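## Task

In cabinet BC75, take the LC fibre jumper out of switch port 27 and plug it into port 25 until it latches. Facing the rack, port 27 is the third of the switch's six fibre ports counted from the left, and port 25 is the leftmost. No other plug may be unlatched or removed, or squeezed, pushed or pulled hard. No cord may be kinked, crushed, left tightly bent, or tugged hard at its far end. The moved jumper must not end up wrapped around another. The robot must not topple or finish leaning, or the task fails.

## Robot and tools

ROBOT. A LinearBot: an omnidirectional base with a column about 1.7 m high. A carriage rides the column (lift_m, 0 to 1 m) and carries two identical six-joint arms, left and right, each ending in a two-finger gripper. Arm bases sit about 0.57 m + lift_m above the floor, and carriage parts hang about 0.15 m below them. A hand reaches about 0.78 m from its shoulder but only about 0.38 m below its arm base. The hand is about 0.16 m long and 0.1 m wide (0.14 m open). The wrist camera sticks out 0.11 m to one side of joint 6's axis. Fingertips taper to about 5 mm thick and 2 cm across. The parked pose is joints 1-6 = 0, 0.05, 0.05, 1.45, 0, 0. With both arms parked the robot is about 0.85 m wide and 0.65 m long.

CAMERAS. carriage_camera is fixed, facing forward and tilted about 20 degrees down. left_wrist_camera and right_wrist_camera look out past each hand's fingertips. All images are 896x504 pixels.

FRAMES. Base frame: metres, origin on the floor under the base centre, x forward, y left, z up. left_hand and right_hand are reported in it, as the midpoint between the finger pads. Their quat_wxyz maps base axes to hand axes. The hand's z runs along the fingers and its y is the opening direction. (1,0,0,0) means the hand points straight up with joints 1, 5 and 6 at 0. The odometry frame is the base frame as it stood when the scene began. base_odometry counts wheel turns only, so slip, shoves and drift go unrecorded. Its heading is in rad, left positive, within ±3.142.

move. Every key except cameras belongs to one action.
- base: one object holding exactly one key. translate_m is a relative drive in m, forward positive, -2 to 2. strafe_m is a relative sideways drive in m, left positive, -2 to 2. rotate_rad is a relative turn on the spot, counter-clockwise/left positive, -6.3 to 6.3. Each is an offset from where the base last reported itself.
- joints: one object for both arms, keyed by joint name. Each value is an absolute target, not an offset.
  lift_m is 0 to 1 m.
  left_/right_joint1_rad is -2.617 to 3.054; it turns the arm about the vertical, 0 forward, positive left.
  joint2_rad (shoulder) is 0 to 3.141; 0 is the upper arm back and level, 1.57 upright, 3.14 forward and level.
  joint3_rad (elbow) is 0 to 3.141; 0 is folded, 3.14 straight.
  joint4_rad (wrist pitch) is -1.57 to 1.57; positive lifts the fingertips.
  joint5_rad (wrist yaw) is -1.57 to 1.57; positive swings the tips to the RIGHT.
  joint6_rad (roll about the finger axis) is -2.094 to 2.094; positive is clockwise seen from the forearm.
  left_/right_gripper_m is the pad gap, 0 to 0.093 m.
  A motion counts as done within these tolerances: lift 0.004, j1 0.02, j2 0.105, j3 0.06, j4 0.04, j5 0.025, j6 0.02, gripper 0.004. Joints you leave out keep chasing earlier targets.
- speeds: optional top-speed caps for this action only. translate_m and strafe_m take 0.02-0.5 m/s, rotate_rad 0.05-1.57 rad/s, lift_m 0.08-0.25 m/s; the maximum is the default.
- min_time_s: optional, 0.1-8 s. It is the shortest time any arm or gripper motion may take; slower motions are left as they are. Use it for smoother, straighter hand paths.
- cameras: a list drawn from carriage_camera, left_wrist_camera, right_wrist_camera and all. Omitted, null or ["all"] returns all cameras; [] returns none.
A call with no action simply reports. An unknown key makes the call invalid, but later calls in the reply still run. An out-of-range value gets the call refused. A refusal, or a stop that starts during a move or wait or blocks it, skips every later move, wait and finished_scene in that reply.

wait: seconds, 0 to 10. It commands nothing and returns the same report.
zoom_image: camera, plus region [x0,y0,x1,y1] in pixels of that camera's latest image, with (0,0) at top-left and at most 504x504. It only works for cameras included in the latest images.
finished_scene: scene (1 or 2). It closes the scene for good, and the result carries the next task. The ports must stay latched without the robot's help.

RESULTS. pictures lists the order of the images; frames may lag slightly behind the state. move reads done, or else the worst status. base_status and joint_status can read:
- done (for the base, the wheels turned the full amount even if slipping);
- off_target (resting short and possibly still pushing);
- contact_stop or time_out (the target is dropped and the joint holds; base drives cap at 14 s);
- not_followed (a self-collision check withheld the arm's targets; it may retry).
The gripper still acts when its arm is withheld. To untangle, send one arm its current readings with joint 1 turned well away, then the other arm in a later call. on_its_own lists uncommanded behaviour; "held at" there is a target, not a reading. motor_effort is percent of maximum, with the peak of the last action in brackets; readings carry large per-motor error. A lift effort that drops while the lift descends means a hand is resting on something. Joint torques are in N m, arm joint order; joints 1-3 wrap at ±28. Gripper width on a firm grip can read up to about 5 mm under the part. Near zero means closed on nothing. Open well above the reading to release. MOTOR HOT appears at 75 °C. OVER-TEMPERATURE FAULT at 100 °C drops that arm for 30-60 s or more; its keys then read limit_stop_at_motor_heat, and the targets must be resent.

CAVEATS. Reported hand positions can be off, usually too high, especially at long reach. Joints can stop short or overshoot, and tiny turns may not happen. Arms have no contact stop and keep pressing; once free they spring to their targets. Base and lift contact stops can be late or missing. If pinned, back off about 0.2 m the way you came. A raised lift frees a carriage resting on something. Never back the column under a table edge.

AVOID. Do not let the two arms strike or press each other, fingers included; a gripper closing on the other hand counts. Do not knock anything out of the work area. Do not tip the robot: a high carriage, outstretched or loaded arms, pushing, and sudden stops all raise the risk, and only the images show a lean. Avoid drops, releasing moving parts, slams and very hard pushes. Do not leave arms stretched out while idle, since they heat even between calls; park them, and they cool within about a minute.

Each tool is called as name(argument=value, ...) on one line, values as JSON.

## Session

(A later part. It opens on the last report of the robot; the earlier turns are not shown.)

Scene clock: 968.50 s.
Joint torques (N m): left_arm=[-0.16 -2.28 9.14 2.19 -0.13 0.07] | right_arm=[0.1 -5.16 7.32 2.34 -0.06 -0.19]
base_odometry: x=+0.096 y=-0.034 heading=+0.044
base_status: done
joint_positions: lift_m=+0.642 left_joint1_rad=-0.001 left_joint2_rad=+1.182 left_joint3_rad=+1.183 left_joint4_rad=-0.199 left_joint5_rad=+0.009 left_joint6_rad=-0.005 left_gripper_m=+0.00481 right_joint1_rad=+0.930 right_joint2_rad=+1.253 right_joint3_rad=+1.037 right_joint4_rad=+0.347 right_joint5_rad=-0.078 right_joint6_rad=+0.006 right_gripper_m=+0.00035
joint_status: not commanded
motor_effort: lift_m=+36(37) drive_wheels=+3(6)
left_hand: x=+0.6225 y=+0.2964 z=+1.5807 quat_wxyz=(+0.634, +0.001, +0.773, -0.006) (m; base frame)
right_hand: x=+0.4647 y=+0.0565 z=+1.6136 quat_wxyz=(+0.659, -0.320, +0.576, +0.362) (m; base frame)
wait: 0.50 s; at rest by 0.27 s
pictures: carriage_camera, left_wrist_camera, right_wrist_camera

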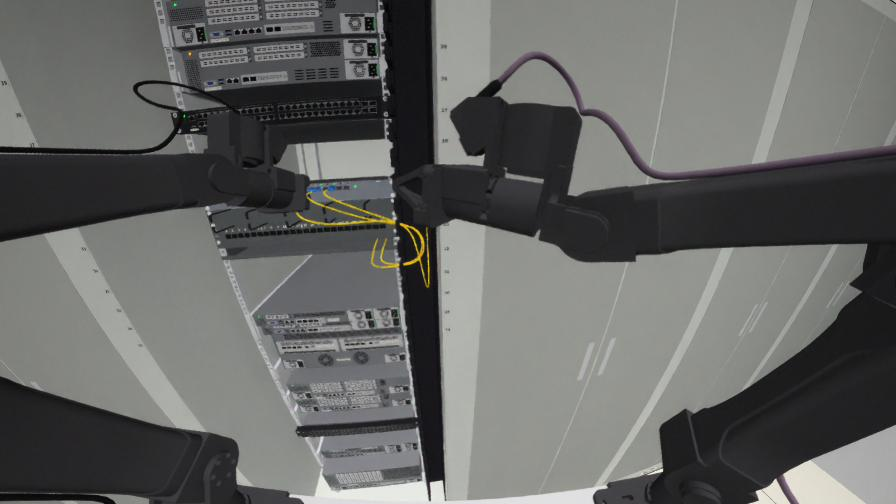

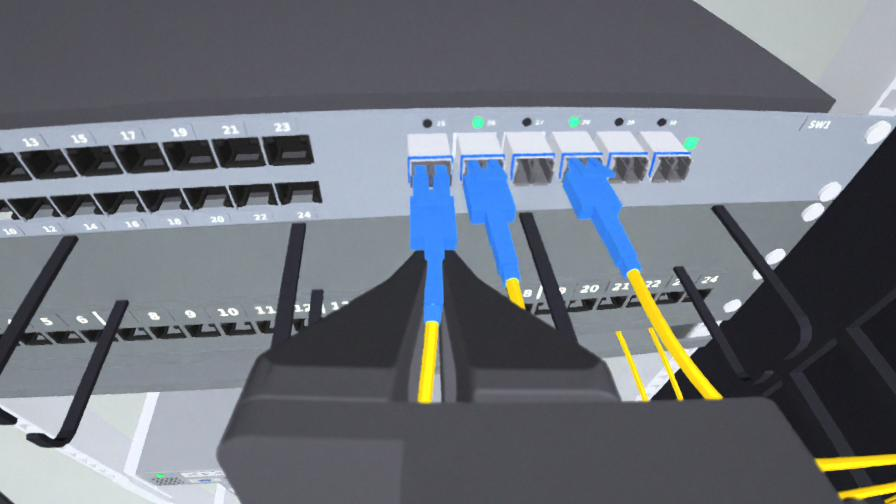

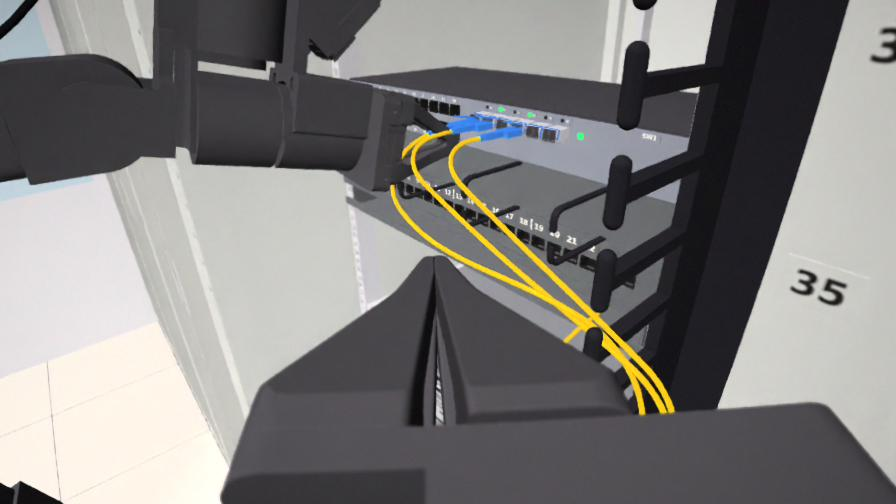

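move(joints={"lift_m":0.644,"left_joint4_rad":-0.14}, cameras=[])

move(base={"translate_m":0.005}, speeds={"translate_m":0.02}, cameras=[])

wait(seconds=0.5)

zoom_image(camera="left_wrist_camera", region=[380, 120, 510, 215])

move(joints={"lift_m":0.642,"left_joint4_rad":-0.16}, base={"translate_m":0.004}, speeds={"translate_m":0.02}, cameras=[])

wait(seconds=0.5)

zoom_image(camera="left_wrist_camera", region=[380, 120, 510, 215])

zoom_image(camera="right_wrist_camera", region=[440, 105, 500, 150])

Scene clock: 980.53 s.
Joint torques (N m): left_arm=[-0.23 -2.45 9.17 2.38 -0.15 0.07] | right_arm=[0.13 -5.23 7.32 2.32 -0.06 -0.18]
move: off_target
base_odometry: x=+0.096 y=-0.034 heading=+0.044
base_status: not commanded
joint_positions: lift_m=+0.644 left_joint1_rad=-0.001 left_joint2_rad=+1.182 left_joint3_rad=+1.183 left_joint4_rad=-0.199 left_joint5_rad=+0.010 left_joint6_rad=-0.005 left_gripper_m=+0.00481 right_joint1_rad=+0.930 right_joint2_rad=+1.253 right_joint3_rad=+1.037 right_joint4_rad=+0.349 right_joint5_rad=-0.078 right_joint6_rad=+0.006 right_gripper_m=+0.00035
joint_status: left_joint4_rad off_target (ended at -0.199, target -0.140); the others done
motor_effort: lift_m=+42(46) drive_wheels=+3(3)
left_hand: x=+0.6225 y=+0.2963 z=+1.5829 quat_wxyz=(+0.634, +0.001, +0.773, -0.006) (m; base frame)
right_hand: x=+0.4647 y=+0.0565 z=+1.6161 quat_wxyz=(+0.660, -0.320, +0.576, +0.362) (m; base frame)
pictures: none
No camera images: "cameras" was empty.

Scene clock: 981.17 s.
Joint torques (N m): left_arm=[-0.18 -2.22 9.09 2.4 -0.17 0.07] | right_arm=[0.08 -5.14 7.34 2.33 -0.06 -0.19]
move: done
base_odometry: x=+0.101 y=-0.034 heading=+0.044
base_status: done
joint_positions: lift_m=+0.644 left_joint1_rad=-0.002 left_joint2_rad=+1.180 left_joint3_rad=+1.183 left_joint4_rad=-0.203 left_joint5_rad=+0.013 left_joint6_rad=-0.005 left_gripper_m=+0.00481 right_joint1_rad=+0.930 right_joint2_rad=+1.253 right_joint3_rad=+1.037 right_joint4_rad=+0.348 right_joint5_rad=-0.078 right_joint6_rad=+0.006 right_gripper_m=+0.00035
joint_status: not commanded
motor_effort: lift_m=+42(42) drive_wheels=+4(8)
left_hand: x=+0.6219 y=+0.2956 z=+1.5827 quat_wxyz=(+0.633, +0.003, +0.774, -0.007) (m; base frame)
right_hand: x=+0.4646 y=+0.0566 z=+1.6159 quat_wxyz=(+0.659, -0.320, +0.576, +0.362) (m; base frame)
pictures: none
No camera images: "cameras" was empty.

Scene clock: 981.67 s.
Joint torques (N m): left_arm=[-0.18 -2.19 9.18 2.39 -0.18 0.07] | right_arm=[0.06 -5.16 7.34 2.33 -0.06 -0.18]
base_odometry: x=+0.101 y=-0.034 heading=+0.044
base_status: done
joint_positions: lift_m=+0.644 left_joint1_rad=-0.002 left_joint2_rad=+1.180 left_joint3_rad=+1.183 left_joint4_rad=-0.203 left_joint5_rad=+0.013 left_joint6_rad=-0.005 left_gripper_m=+0.00481 right_joint1_rad=+0.930 right_joint2_rad=+1.253 right_joint3_rad=+1.037 right_joint4_rad=+0.348 right_joint5_rad=-0.078 right_joint6_rad=+0.006 right_gripper_m=+0.00035
joint_status: not commanded
motor_effort: lift_m=+42(42) drive_wheels=+4(8)
left_hand: x=+0.6219 y=+0.2956 z=+1.5827 quat_wxyz=(+0.633, +0.003, +0.774, -0.007) (m; base frame)
right_hand: x=+0.4646 y=+0.0566 z=+1.6159 quat_wxyz=(+0.659, -0.320, +0.576, +0.362) (m; base frame)
wait: 0.50 s; at rest by 0.27 s
pictures: carriage_camera, left_wrist_camera, right_wrist_camera

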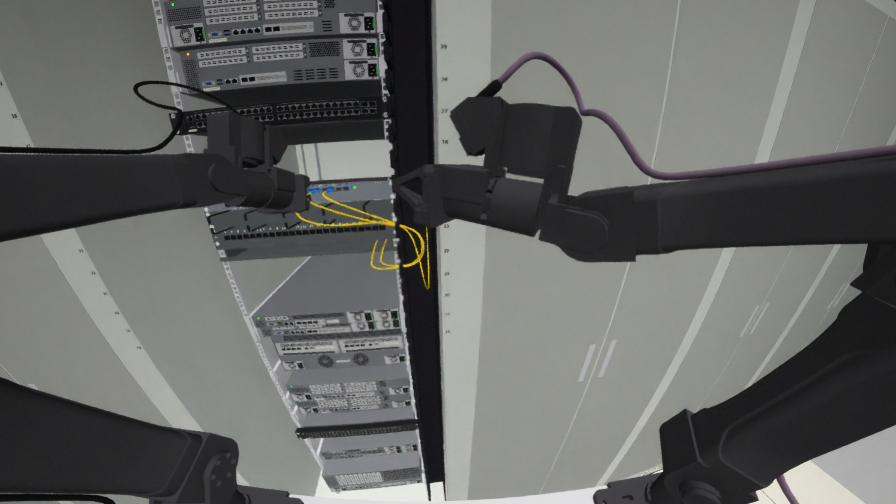

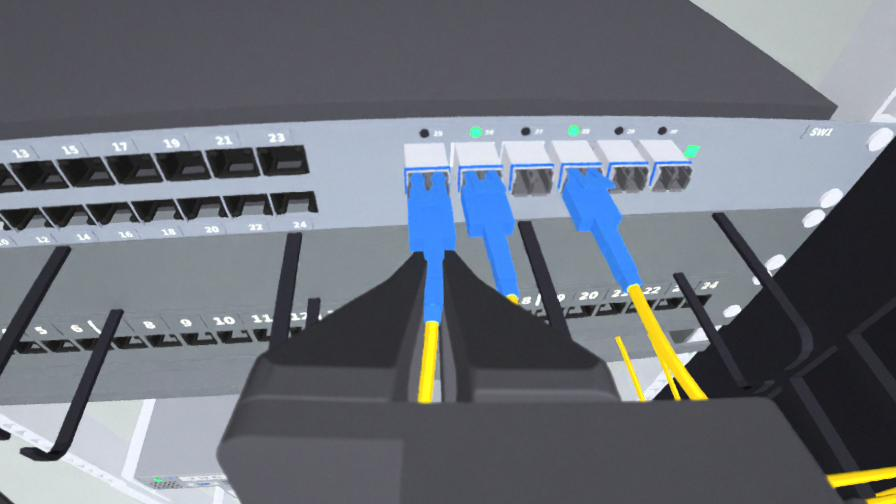

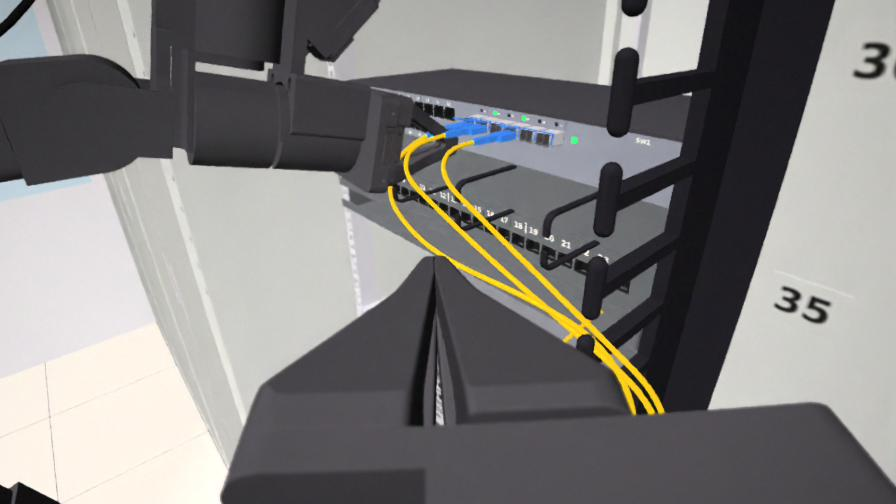

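Scaled by 3.877.

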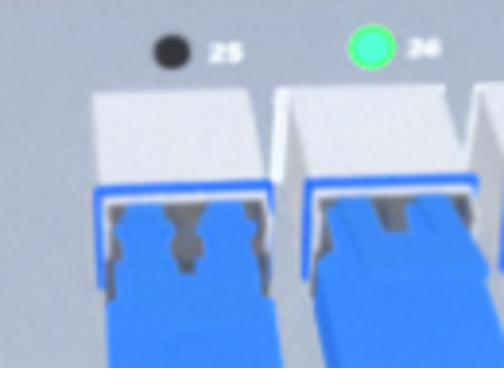

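Scene clock: 982.23 s.
Joint torques (N m): left_arm=[-0.06 -1.85 9.06 2.21 -0.17 0.06] | right_arm=[0.1 -5.39 7.27 2.32 -0.06 -0.18]
move: off_target
base_odometry: x=+0.105 y=-0.033 heading=+0.044
base_status: done
joint_positions: lift_m=+0.642 left_joint1_rad=-0.002 left_joint2_rad=+1.176 left_joint3_rad=+1.183 left_joint4_rad=-0.204 left_joint5_rad=+0.013 left_joint6_rad=-0.005 left_gripper_m=+0.00481 right_joint1_rad=+0.930 right_joint2_rad=+1.253 right_joint3_rad=+1.037 right_joint4_rad=+0.347 right_joint5_rad=-0.078 right_joint6_rad=+0.006 right_gripper_m=+0.00035
joint_status: left_joint4_rad off_target (ended at -0.204, target -0.160); the others done
motor_effort: lift_m=+36(37) drive_wheels=+4(7)
left_hand: x=+0.6209 y=+0.2952 z=+1.5820 quat_wxyz=(+0.634, +0.003, +0.773, -0.008) (m; base frame)
right_hand: x=+0.4649 y=+0.0564 z=+1.6142 quat_wxyz=(+0.659, -0.320, +0.576, +0.362) (m; base frame)
pictures: none
No camera images: "cameras" was empty.

Scene clock: 982.73 s.
Joint torques (N m): left_arm=[-0.16 -1.8 9.1 2.24 -0.16 0.07] | right_arm=[0.1 -5.16 7.32 2.33 -0.06 -0.18]
base_odometry: x=+0.105 y=-0.033 heading=+0.044
base_status: done
joint_positions: lift_m=+0.642 left_joint1_rad=-0.002 left_joint2_rad=+1.176 left_joint3_rad=+1.183 left_joint4_rad=-0.204 left_joint5_rad=+0.013 left_joint6_rad=-0.005 left_gripper_m=+0.00481 right_joint1_rad=+0.930 right_joint2_rad=+1.253 right_joint3_rad=+1.037 right_joint4_rad=+0.347 right_joint5_rad=-0.078 right_joint6_rad=+0.006 right_gripper_m=+0.00035
joint_status: left_joint4_rad off_target (ended at -0.204, target -0.160); the others done
motor_effort: lift_m=+36(37) drive_wheels=+4(7)
left_hand: x=+0.6209 y=+0.2952 z=+1.5820 quat_wxyz=(+0.634, +0.003, +0.773, -0.008) (m; base frame)
right_hand: x=+0.4649 y=+0.0564 z=+1.6142 quat_wxyz=(+0.659, -0.320, +0.576, +0.362) (m; base frame)
wait: 0.50 s; at rest by 0.27 s
pictures: carriage_camera, left_wrist_camera, right_wrist_camera

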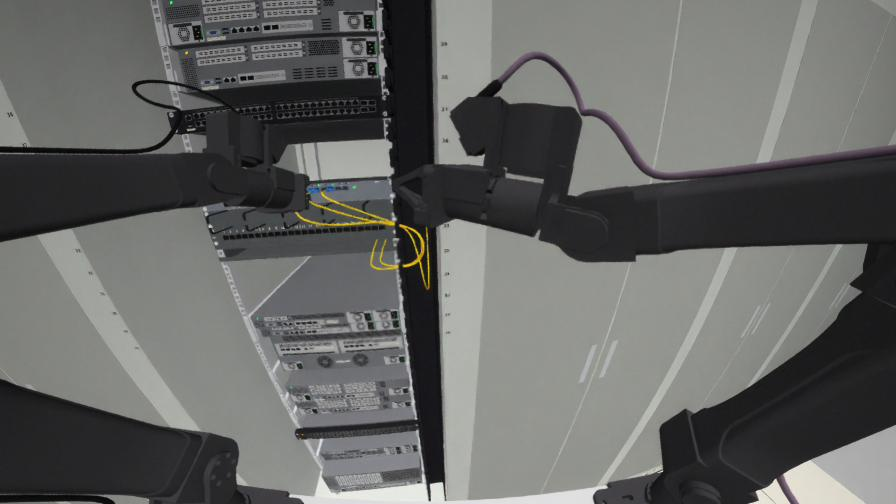

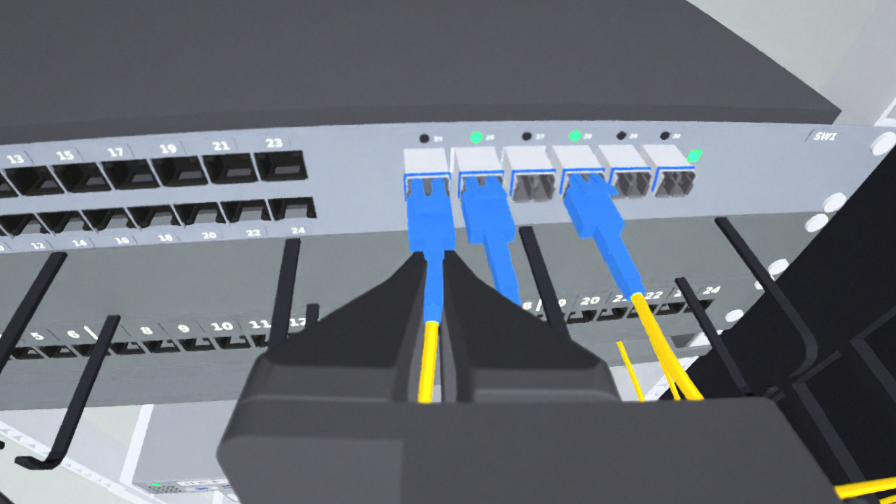

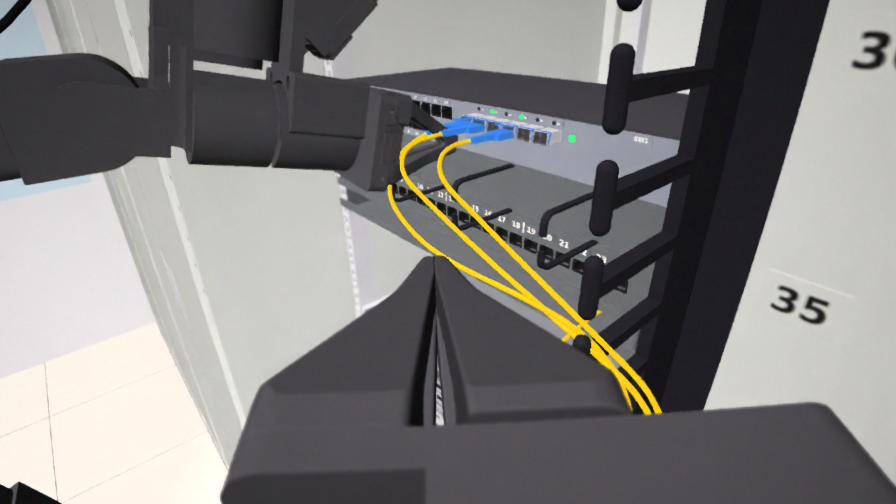

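Scaled by 3.877.

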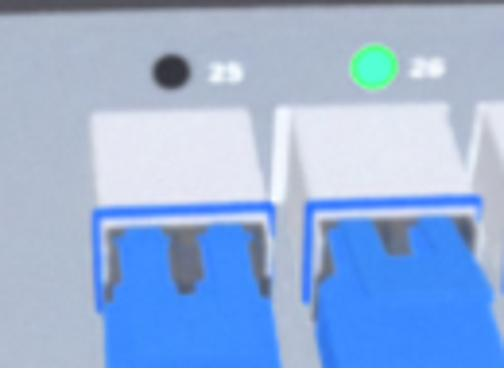

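Scaled by 8.400.

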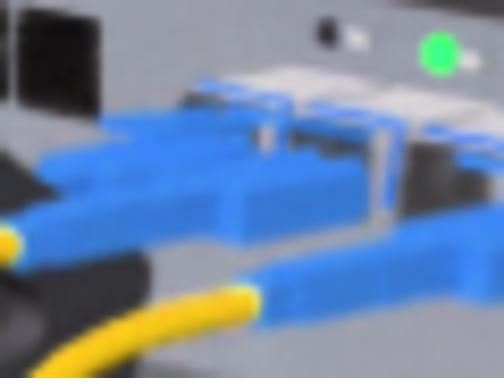

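move(base={"translate_m":0.006}, speeds={"translate_m":0.02}, cameras=[])

wait(seconds=0.5)

zoom_image(camera="left_wrist_camera", region=[380, 120, 510, 215])

Scene clock: 987.03 s.
Joint torques (N m): left_arm=[-0.08 -0.53 8.99 2.42 -0.18 0.05] | right_arm=[0.09 -5.2 7.31 2.32 -0.05 -0.19]
move: done
base_odometry: x=+0.111 y=-0.033 heading=+0.044
base_status: done
joint_positions: lift_m=+0.642 left_joint1_rad=-0.002 left_joint2_rad=+1.164 left_joint3_rad=+1.183 left_joint4_rad=-0.225 left_joint5_rad=+0.014 left_joint6_rad=-0.005 left_gripper_m=+0.00481 right_joint1_rad=+0.930 right_joint2_rad=+1.253 right_joint3_rad=+1.037 right_joint4_rad=+0.348 right_joint5_rad=-0.077 right_joint6_rad=+0.006 right_gripper_m=+0.00035
joint_status: not commanded
motor_effort: lift_m=+36(37) drive_wheels=+4(8)
left_hand: x=+0.6168 y=+0.2950 z=+1.5815 quat_wxyz=(+0.630, +0.003, +0.776, -0.008) (m; base frame)
right_hand: x=+0.4648 y=+0.0565 z=+1.6143 quat_wxyz=(+0.659, -0.320, +0.576, +0.362) (m; base frame)
pictures: none
No camera images: "cameras" was empty.

Scene clock: 987.53 s.
Joint torques (N m): left_arm=[-0.09 -0.53 9.13 2.42 -0.21 0.09] | right_arm=[0.09 -5.16 7.34 2.33 -0.06 -0.18]
base_odometry: x=+0.111 y=-0.033 heading=+0.044
base_status: done
joint_positions: lift_m=+0.642 left_joint1_rad=-0.002 left_joint2_rad=+1.164 left_joint3_rad=+1.183 left_joint4_rad=-0.226 left_joint5_rad=+0.014 left_joint6_rad=-0.005 left_gripper_m=+0.00481 right_joint1_rad=+0.930 right_joint2_rad=+1.253 right_joint3_rad=+1.037 right_joint4_rad=+0.347 right_joint5_rad=-0.077 right_joint6_rad=+0.006 right_gripper_m=+0.00035
joint_status: not commanded
motor_effort: lift_m=+36(37) drive_wheels=+4(8)
left_hand: x=+0.6168 y=+0.2950 z=+1.5814 quat_wxyz=(+0.630, +0.003, +0.776, -0.008) (m; base frame)
right_hand: x=+0.4648 y=+0.0565 z=+1.6142 quat_wxyz=(+0.659, -0.320, +0.576, +0.362) (m; base frame)
wait: 0.50 s; at rest by 0.27 s
pictures: carriage_camera, left_wrist_camera, right_wrist_camera

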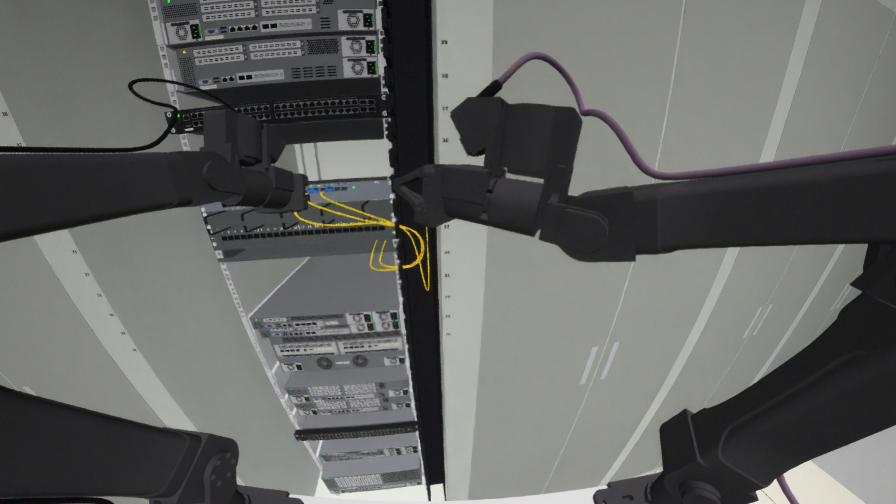

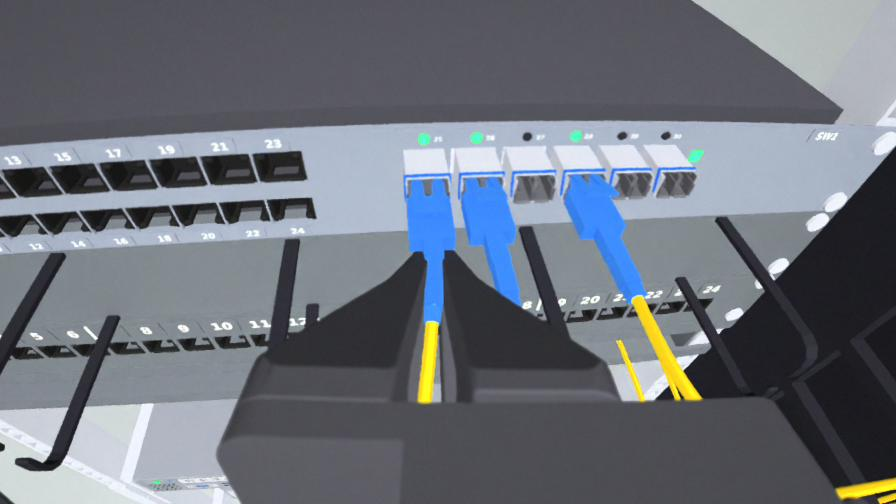

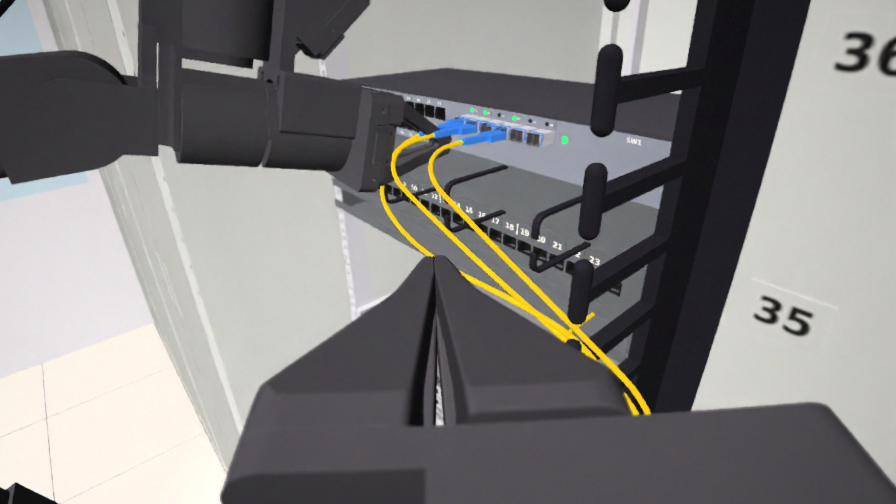

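Scaled by 3.877.

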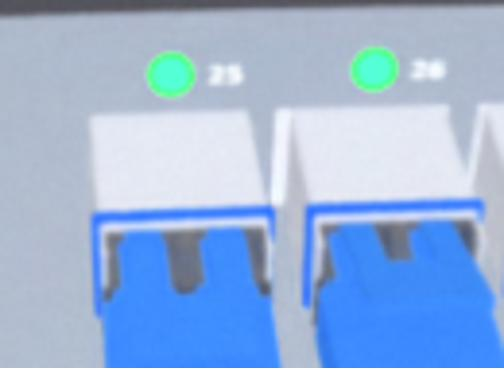

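Latched, green! Relieve the push, release, withdraw. Opening to 0.011 straddles; raise straight up.

move(base={"translate_m":-0.009}, speeds={"translate_m":0.03}, cameras=[])

move(joints={"left_gripper_m":0.012}, min_time_s=1)

move(joints={"lift_m":0.70}, speeds={"lift_m":0.08})

Scene clock: 992.90 s.
Joint torques (N m): left_arm=[-0.09 -3.14 9.16 2.05 -0.18 0.08] | right_arm=[0.02 -5.11 7.23 2.33 -0.1 -0.19]
move: done
base_odometry: x=+0.102 y=-0.033 heading=+0.045
base_status: done
joint_positions: lift_m=+0.642 left_joint1_rad=-0.003 left_joint2_rad=+1.188 left_joint3_rad=+1.183 left_joint4_rad=-0.186 left_joint5_rad=+0.015 left_joint6_rad=-0.005 left_gripper_m=+0.00481 right_joint1_rad=+0.930 right_joint2_rad=+1.253 right_joint3_rad=+1.037 right_joint4_rad=+0.347 right_joint5_rad=-0.078 right_joint6_rad=+0.006 right_gripper_m=+0.00035
joint_status: not commanded
motor_effort: lift_m=+36(36) drive_wheels=-4(5)
left_hand: x=+0.6248 y=+0.2947 z=+1.5819 quat_wxyz=(+0.636, +0.004, +0.771, -0.008) (m; base frame)
right_hand: x=+0.4646 y=+0.0566 z=+1.6142 quat_wxyz=(+0.659, -0.320, +0.576, +0.362) (m; base frame)
pictures: none
No camera images: "cameras" was empty.

Scene clock: 994.20 s.
Joint torques (N m): left_arm=[-0.08 -3.12 9.16 2.01 -0.19 0.07] | right_arm=[0.09 -5.19 7.34 2.33 -0.06 -0.18]
move: done
base_odometry: x=+0.102 y=-0.033 heading=+0.045
base_status: not commanded
joint_positions: lift_m=+0.642 left_joint1_rad=-0.003 left_joint2_rad=+1.188 left_joint3_rad=+1.183 left_joint4_rad=-0.184 left_joint5_rad=+0.015 left_joint6_rad=-0.005 left_gripper_m=+0.01196 right_joint1_rad=+0.930 right_joint2_rad=+1.253 right_joint3_rad=+1.037 right_joint4_rad=+0.347 right_joint5_rad=-0.078 right_joint6_rad=+0.006 right_gripper_m=+0.00035
joint_status: all done
motor_effort: lift_m=+36(36) drive_wheels=-4(4)
left_hand: x=+0.6249 y=+0.2948 z=+1.5824 quat_wxyz=(+0.637, +0.004, +0.771, -0.008) (m; base frame)
right_hand: x=+0.4646 y=+0.0566 z=+1.6142 quat_wxyz=(+0.659, -0.320, +0.576, +0.362) (m; base frame)
pictures: carriage_camera, left_wrist_camera, right_wrist_camera

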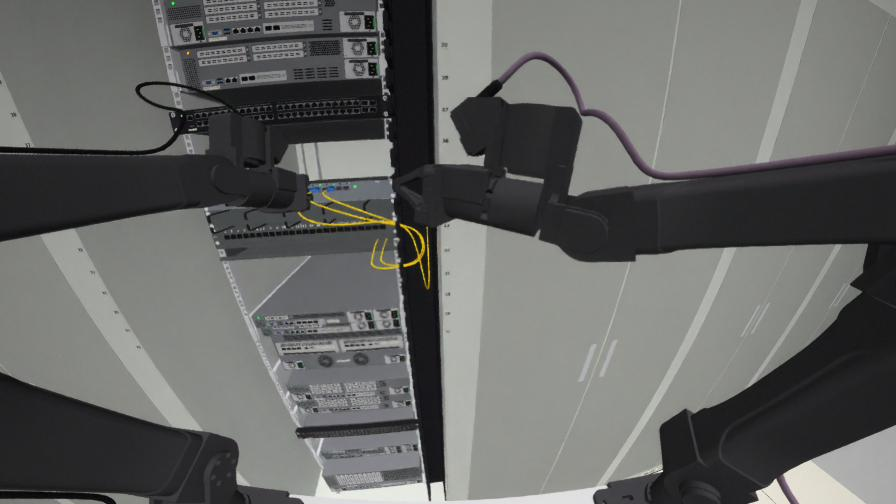

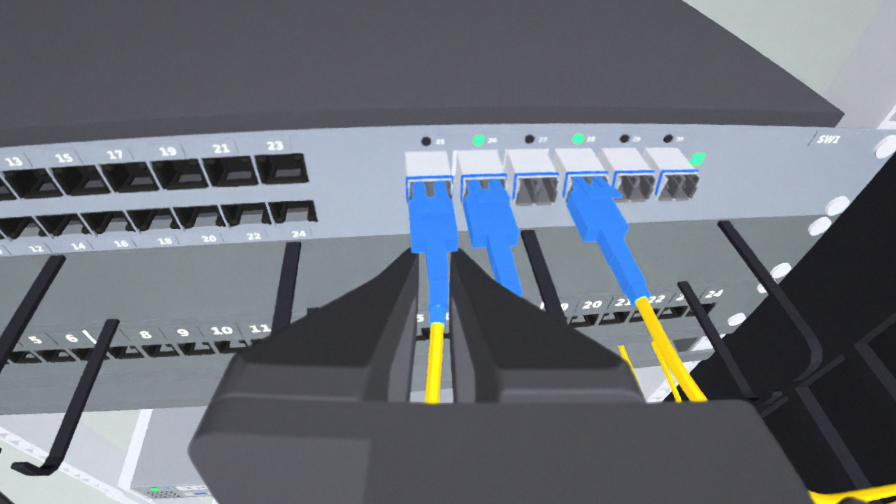

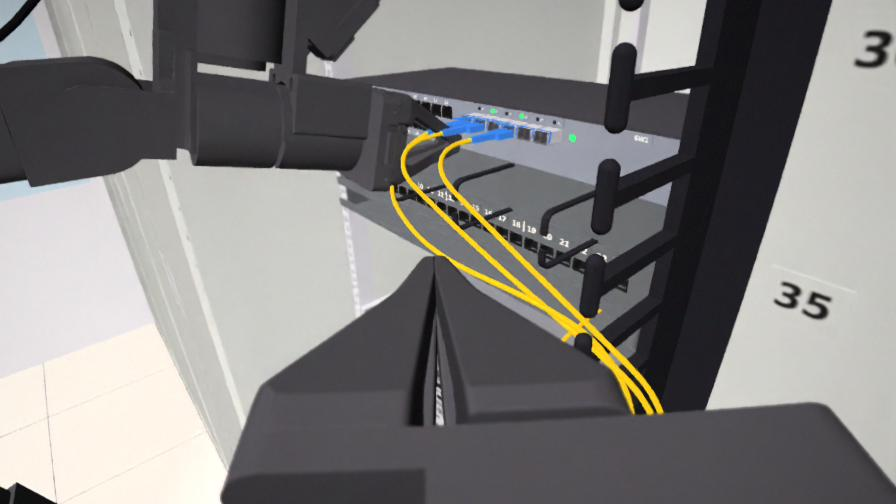

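Scene clock: 995.63 s.
Joint torques (N m): left_arm=[-0.09 -5.63 9.22 1.98 -0.17 0.07] | right_arm=[-0.03 -5.15 7.31 2.31 -0.06 -0.19]
move: done
base_odometry: x=+0.102 y=-0.033 heading=+0.045
base_status: not commanded
joint_positions: lift_m=+0.700 left_joint1_rad=-0.003 left_joint2_rad=+1.211 left_joint3_rad=+1.183 left_joint4_rad=-0.178 left_joint5_rad=+0.013 left_joint6_rad=-0.005 left_gripper_m=+0.01199 right_joint1_rad=+0.930 right_joint2_rad=+1.253 right_joint3_rad=+1.037 right_joint4_rad=+0.349 right_joint5_rad=-0.078 right_joint6_rad=+0.006 right_gripper_m=+0.00035
joint_status: all done
motor_effort: lift_m=+41(48) drive_wheels=-5(5)
left_hand: x=+0.6310 y=+0.2952 z=+1.6326 quat_wxyz=(+0.631, +0.003, +0.776, -0.007) (m; base frame)
right_hand: x=+0.4646 y=+0.0566 z=+1.6724 quat_wxyz=(+0.660, -0.320, +0.576, +0.362) (m; base frame)
pictures: carriage_camera, left_wrist_camera, right_wrist_camera

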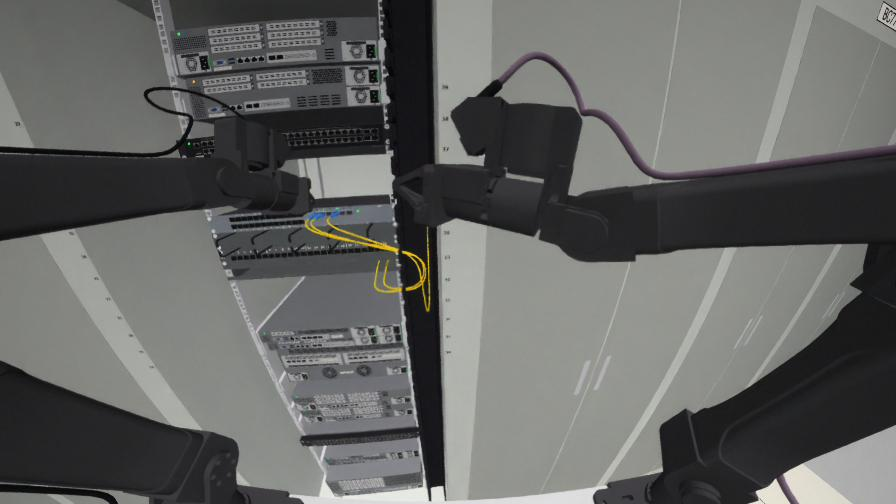

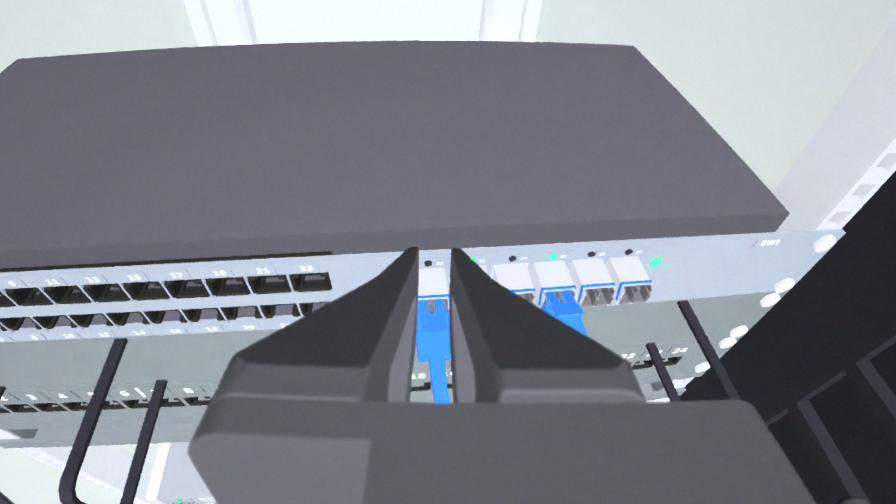

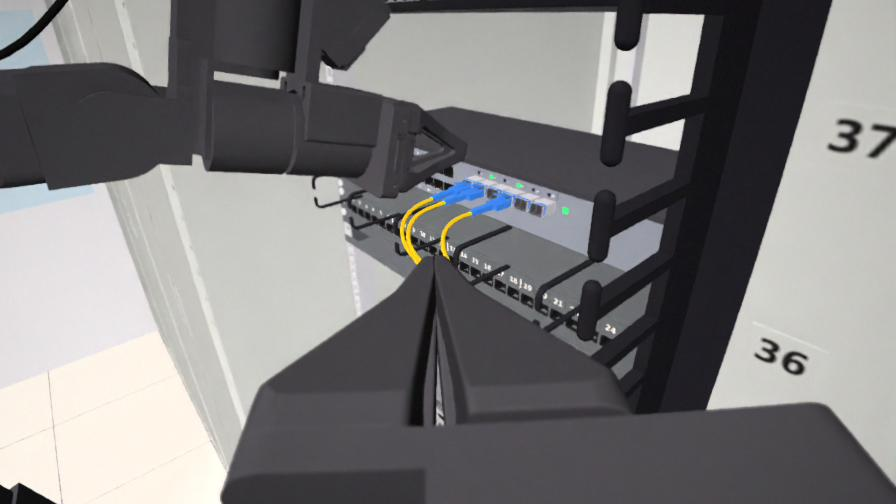

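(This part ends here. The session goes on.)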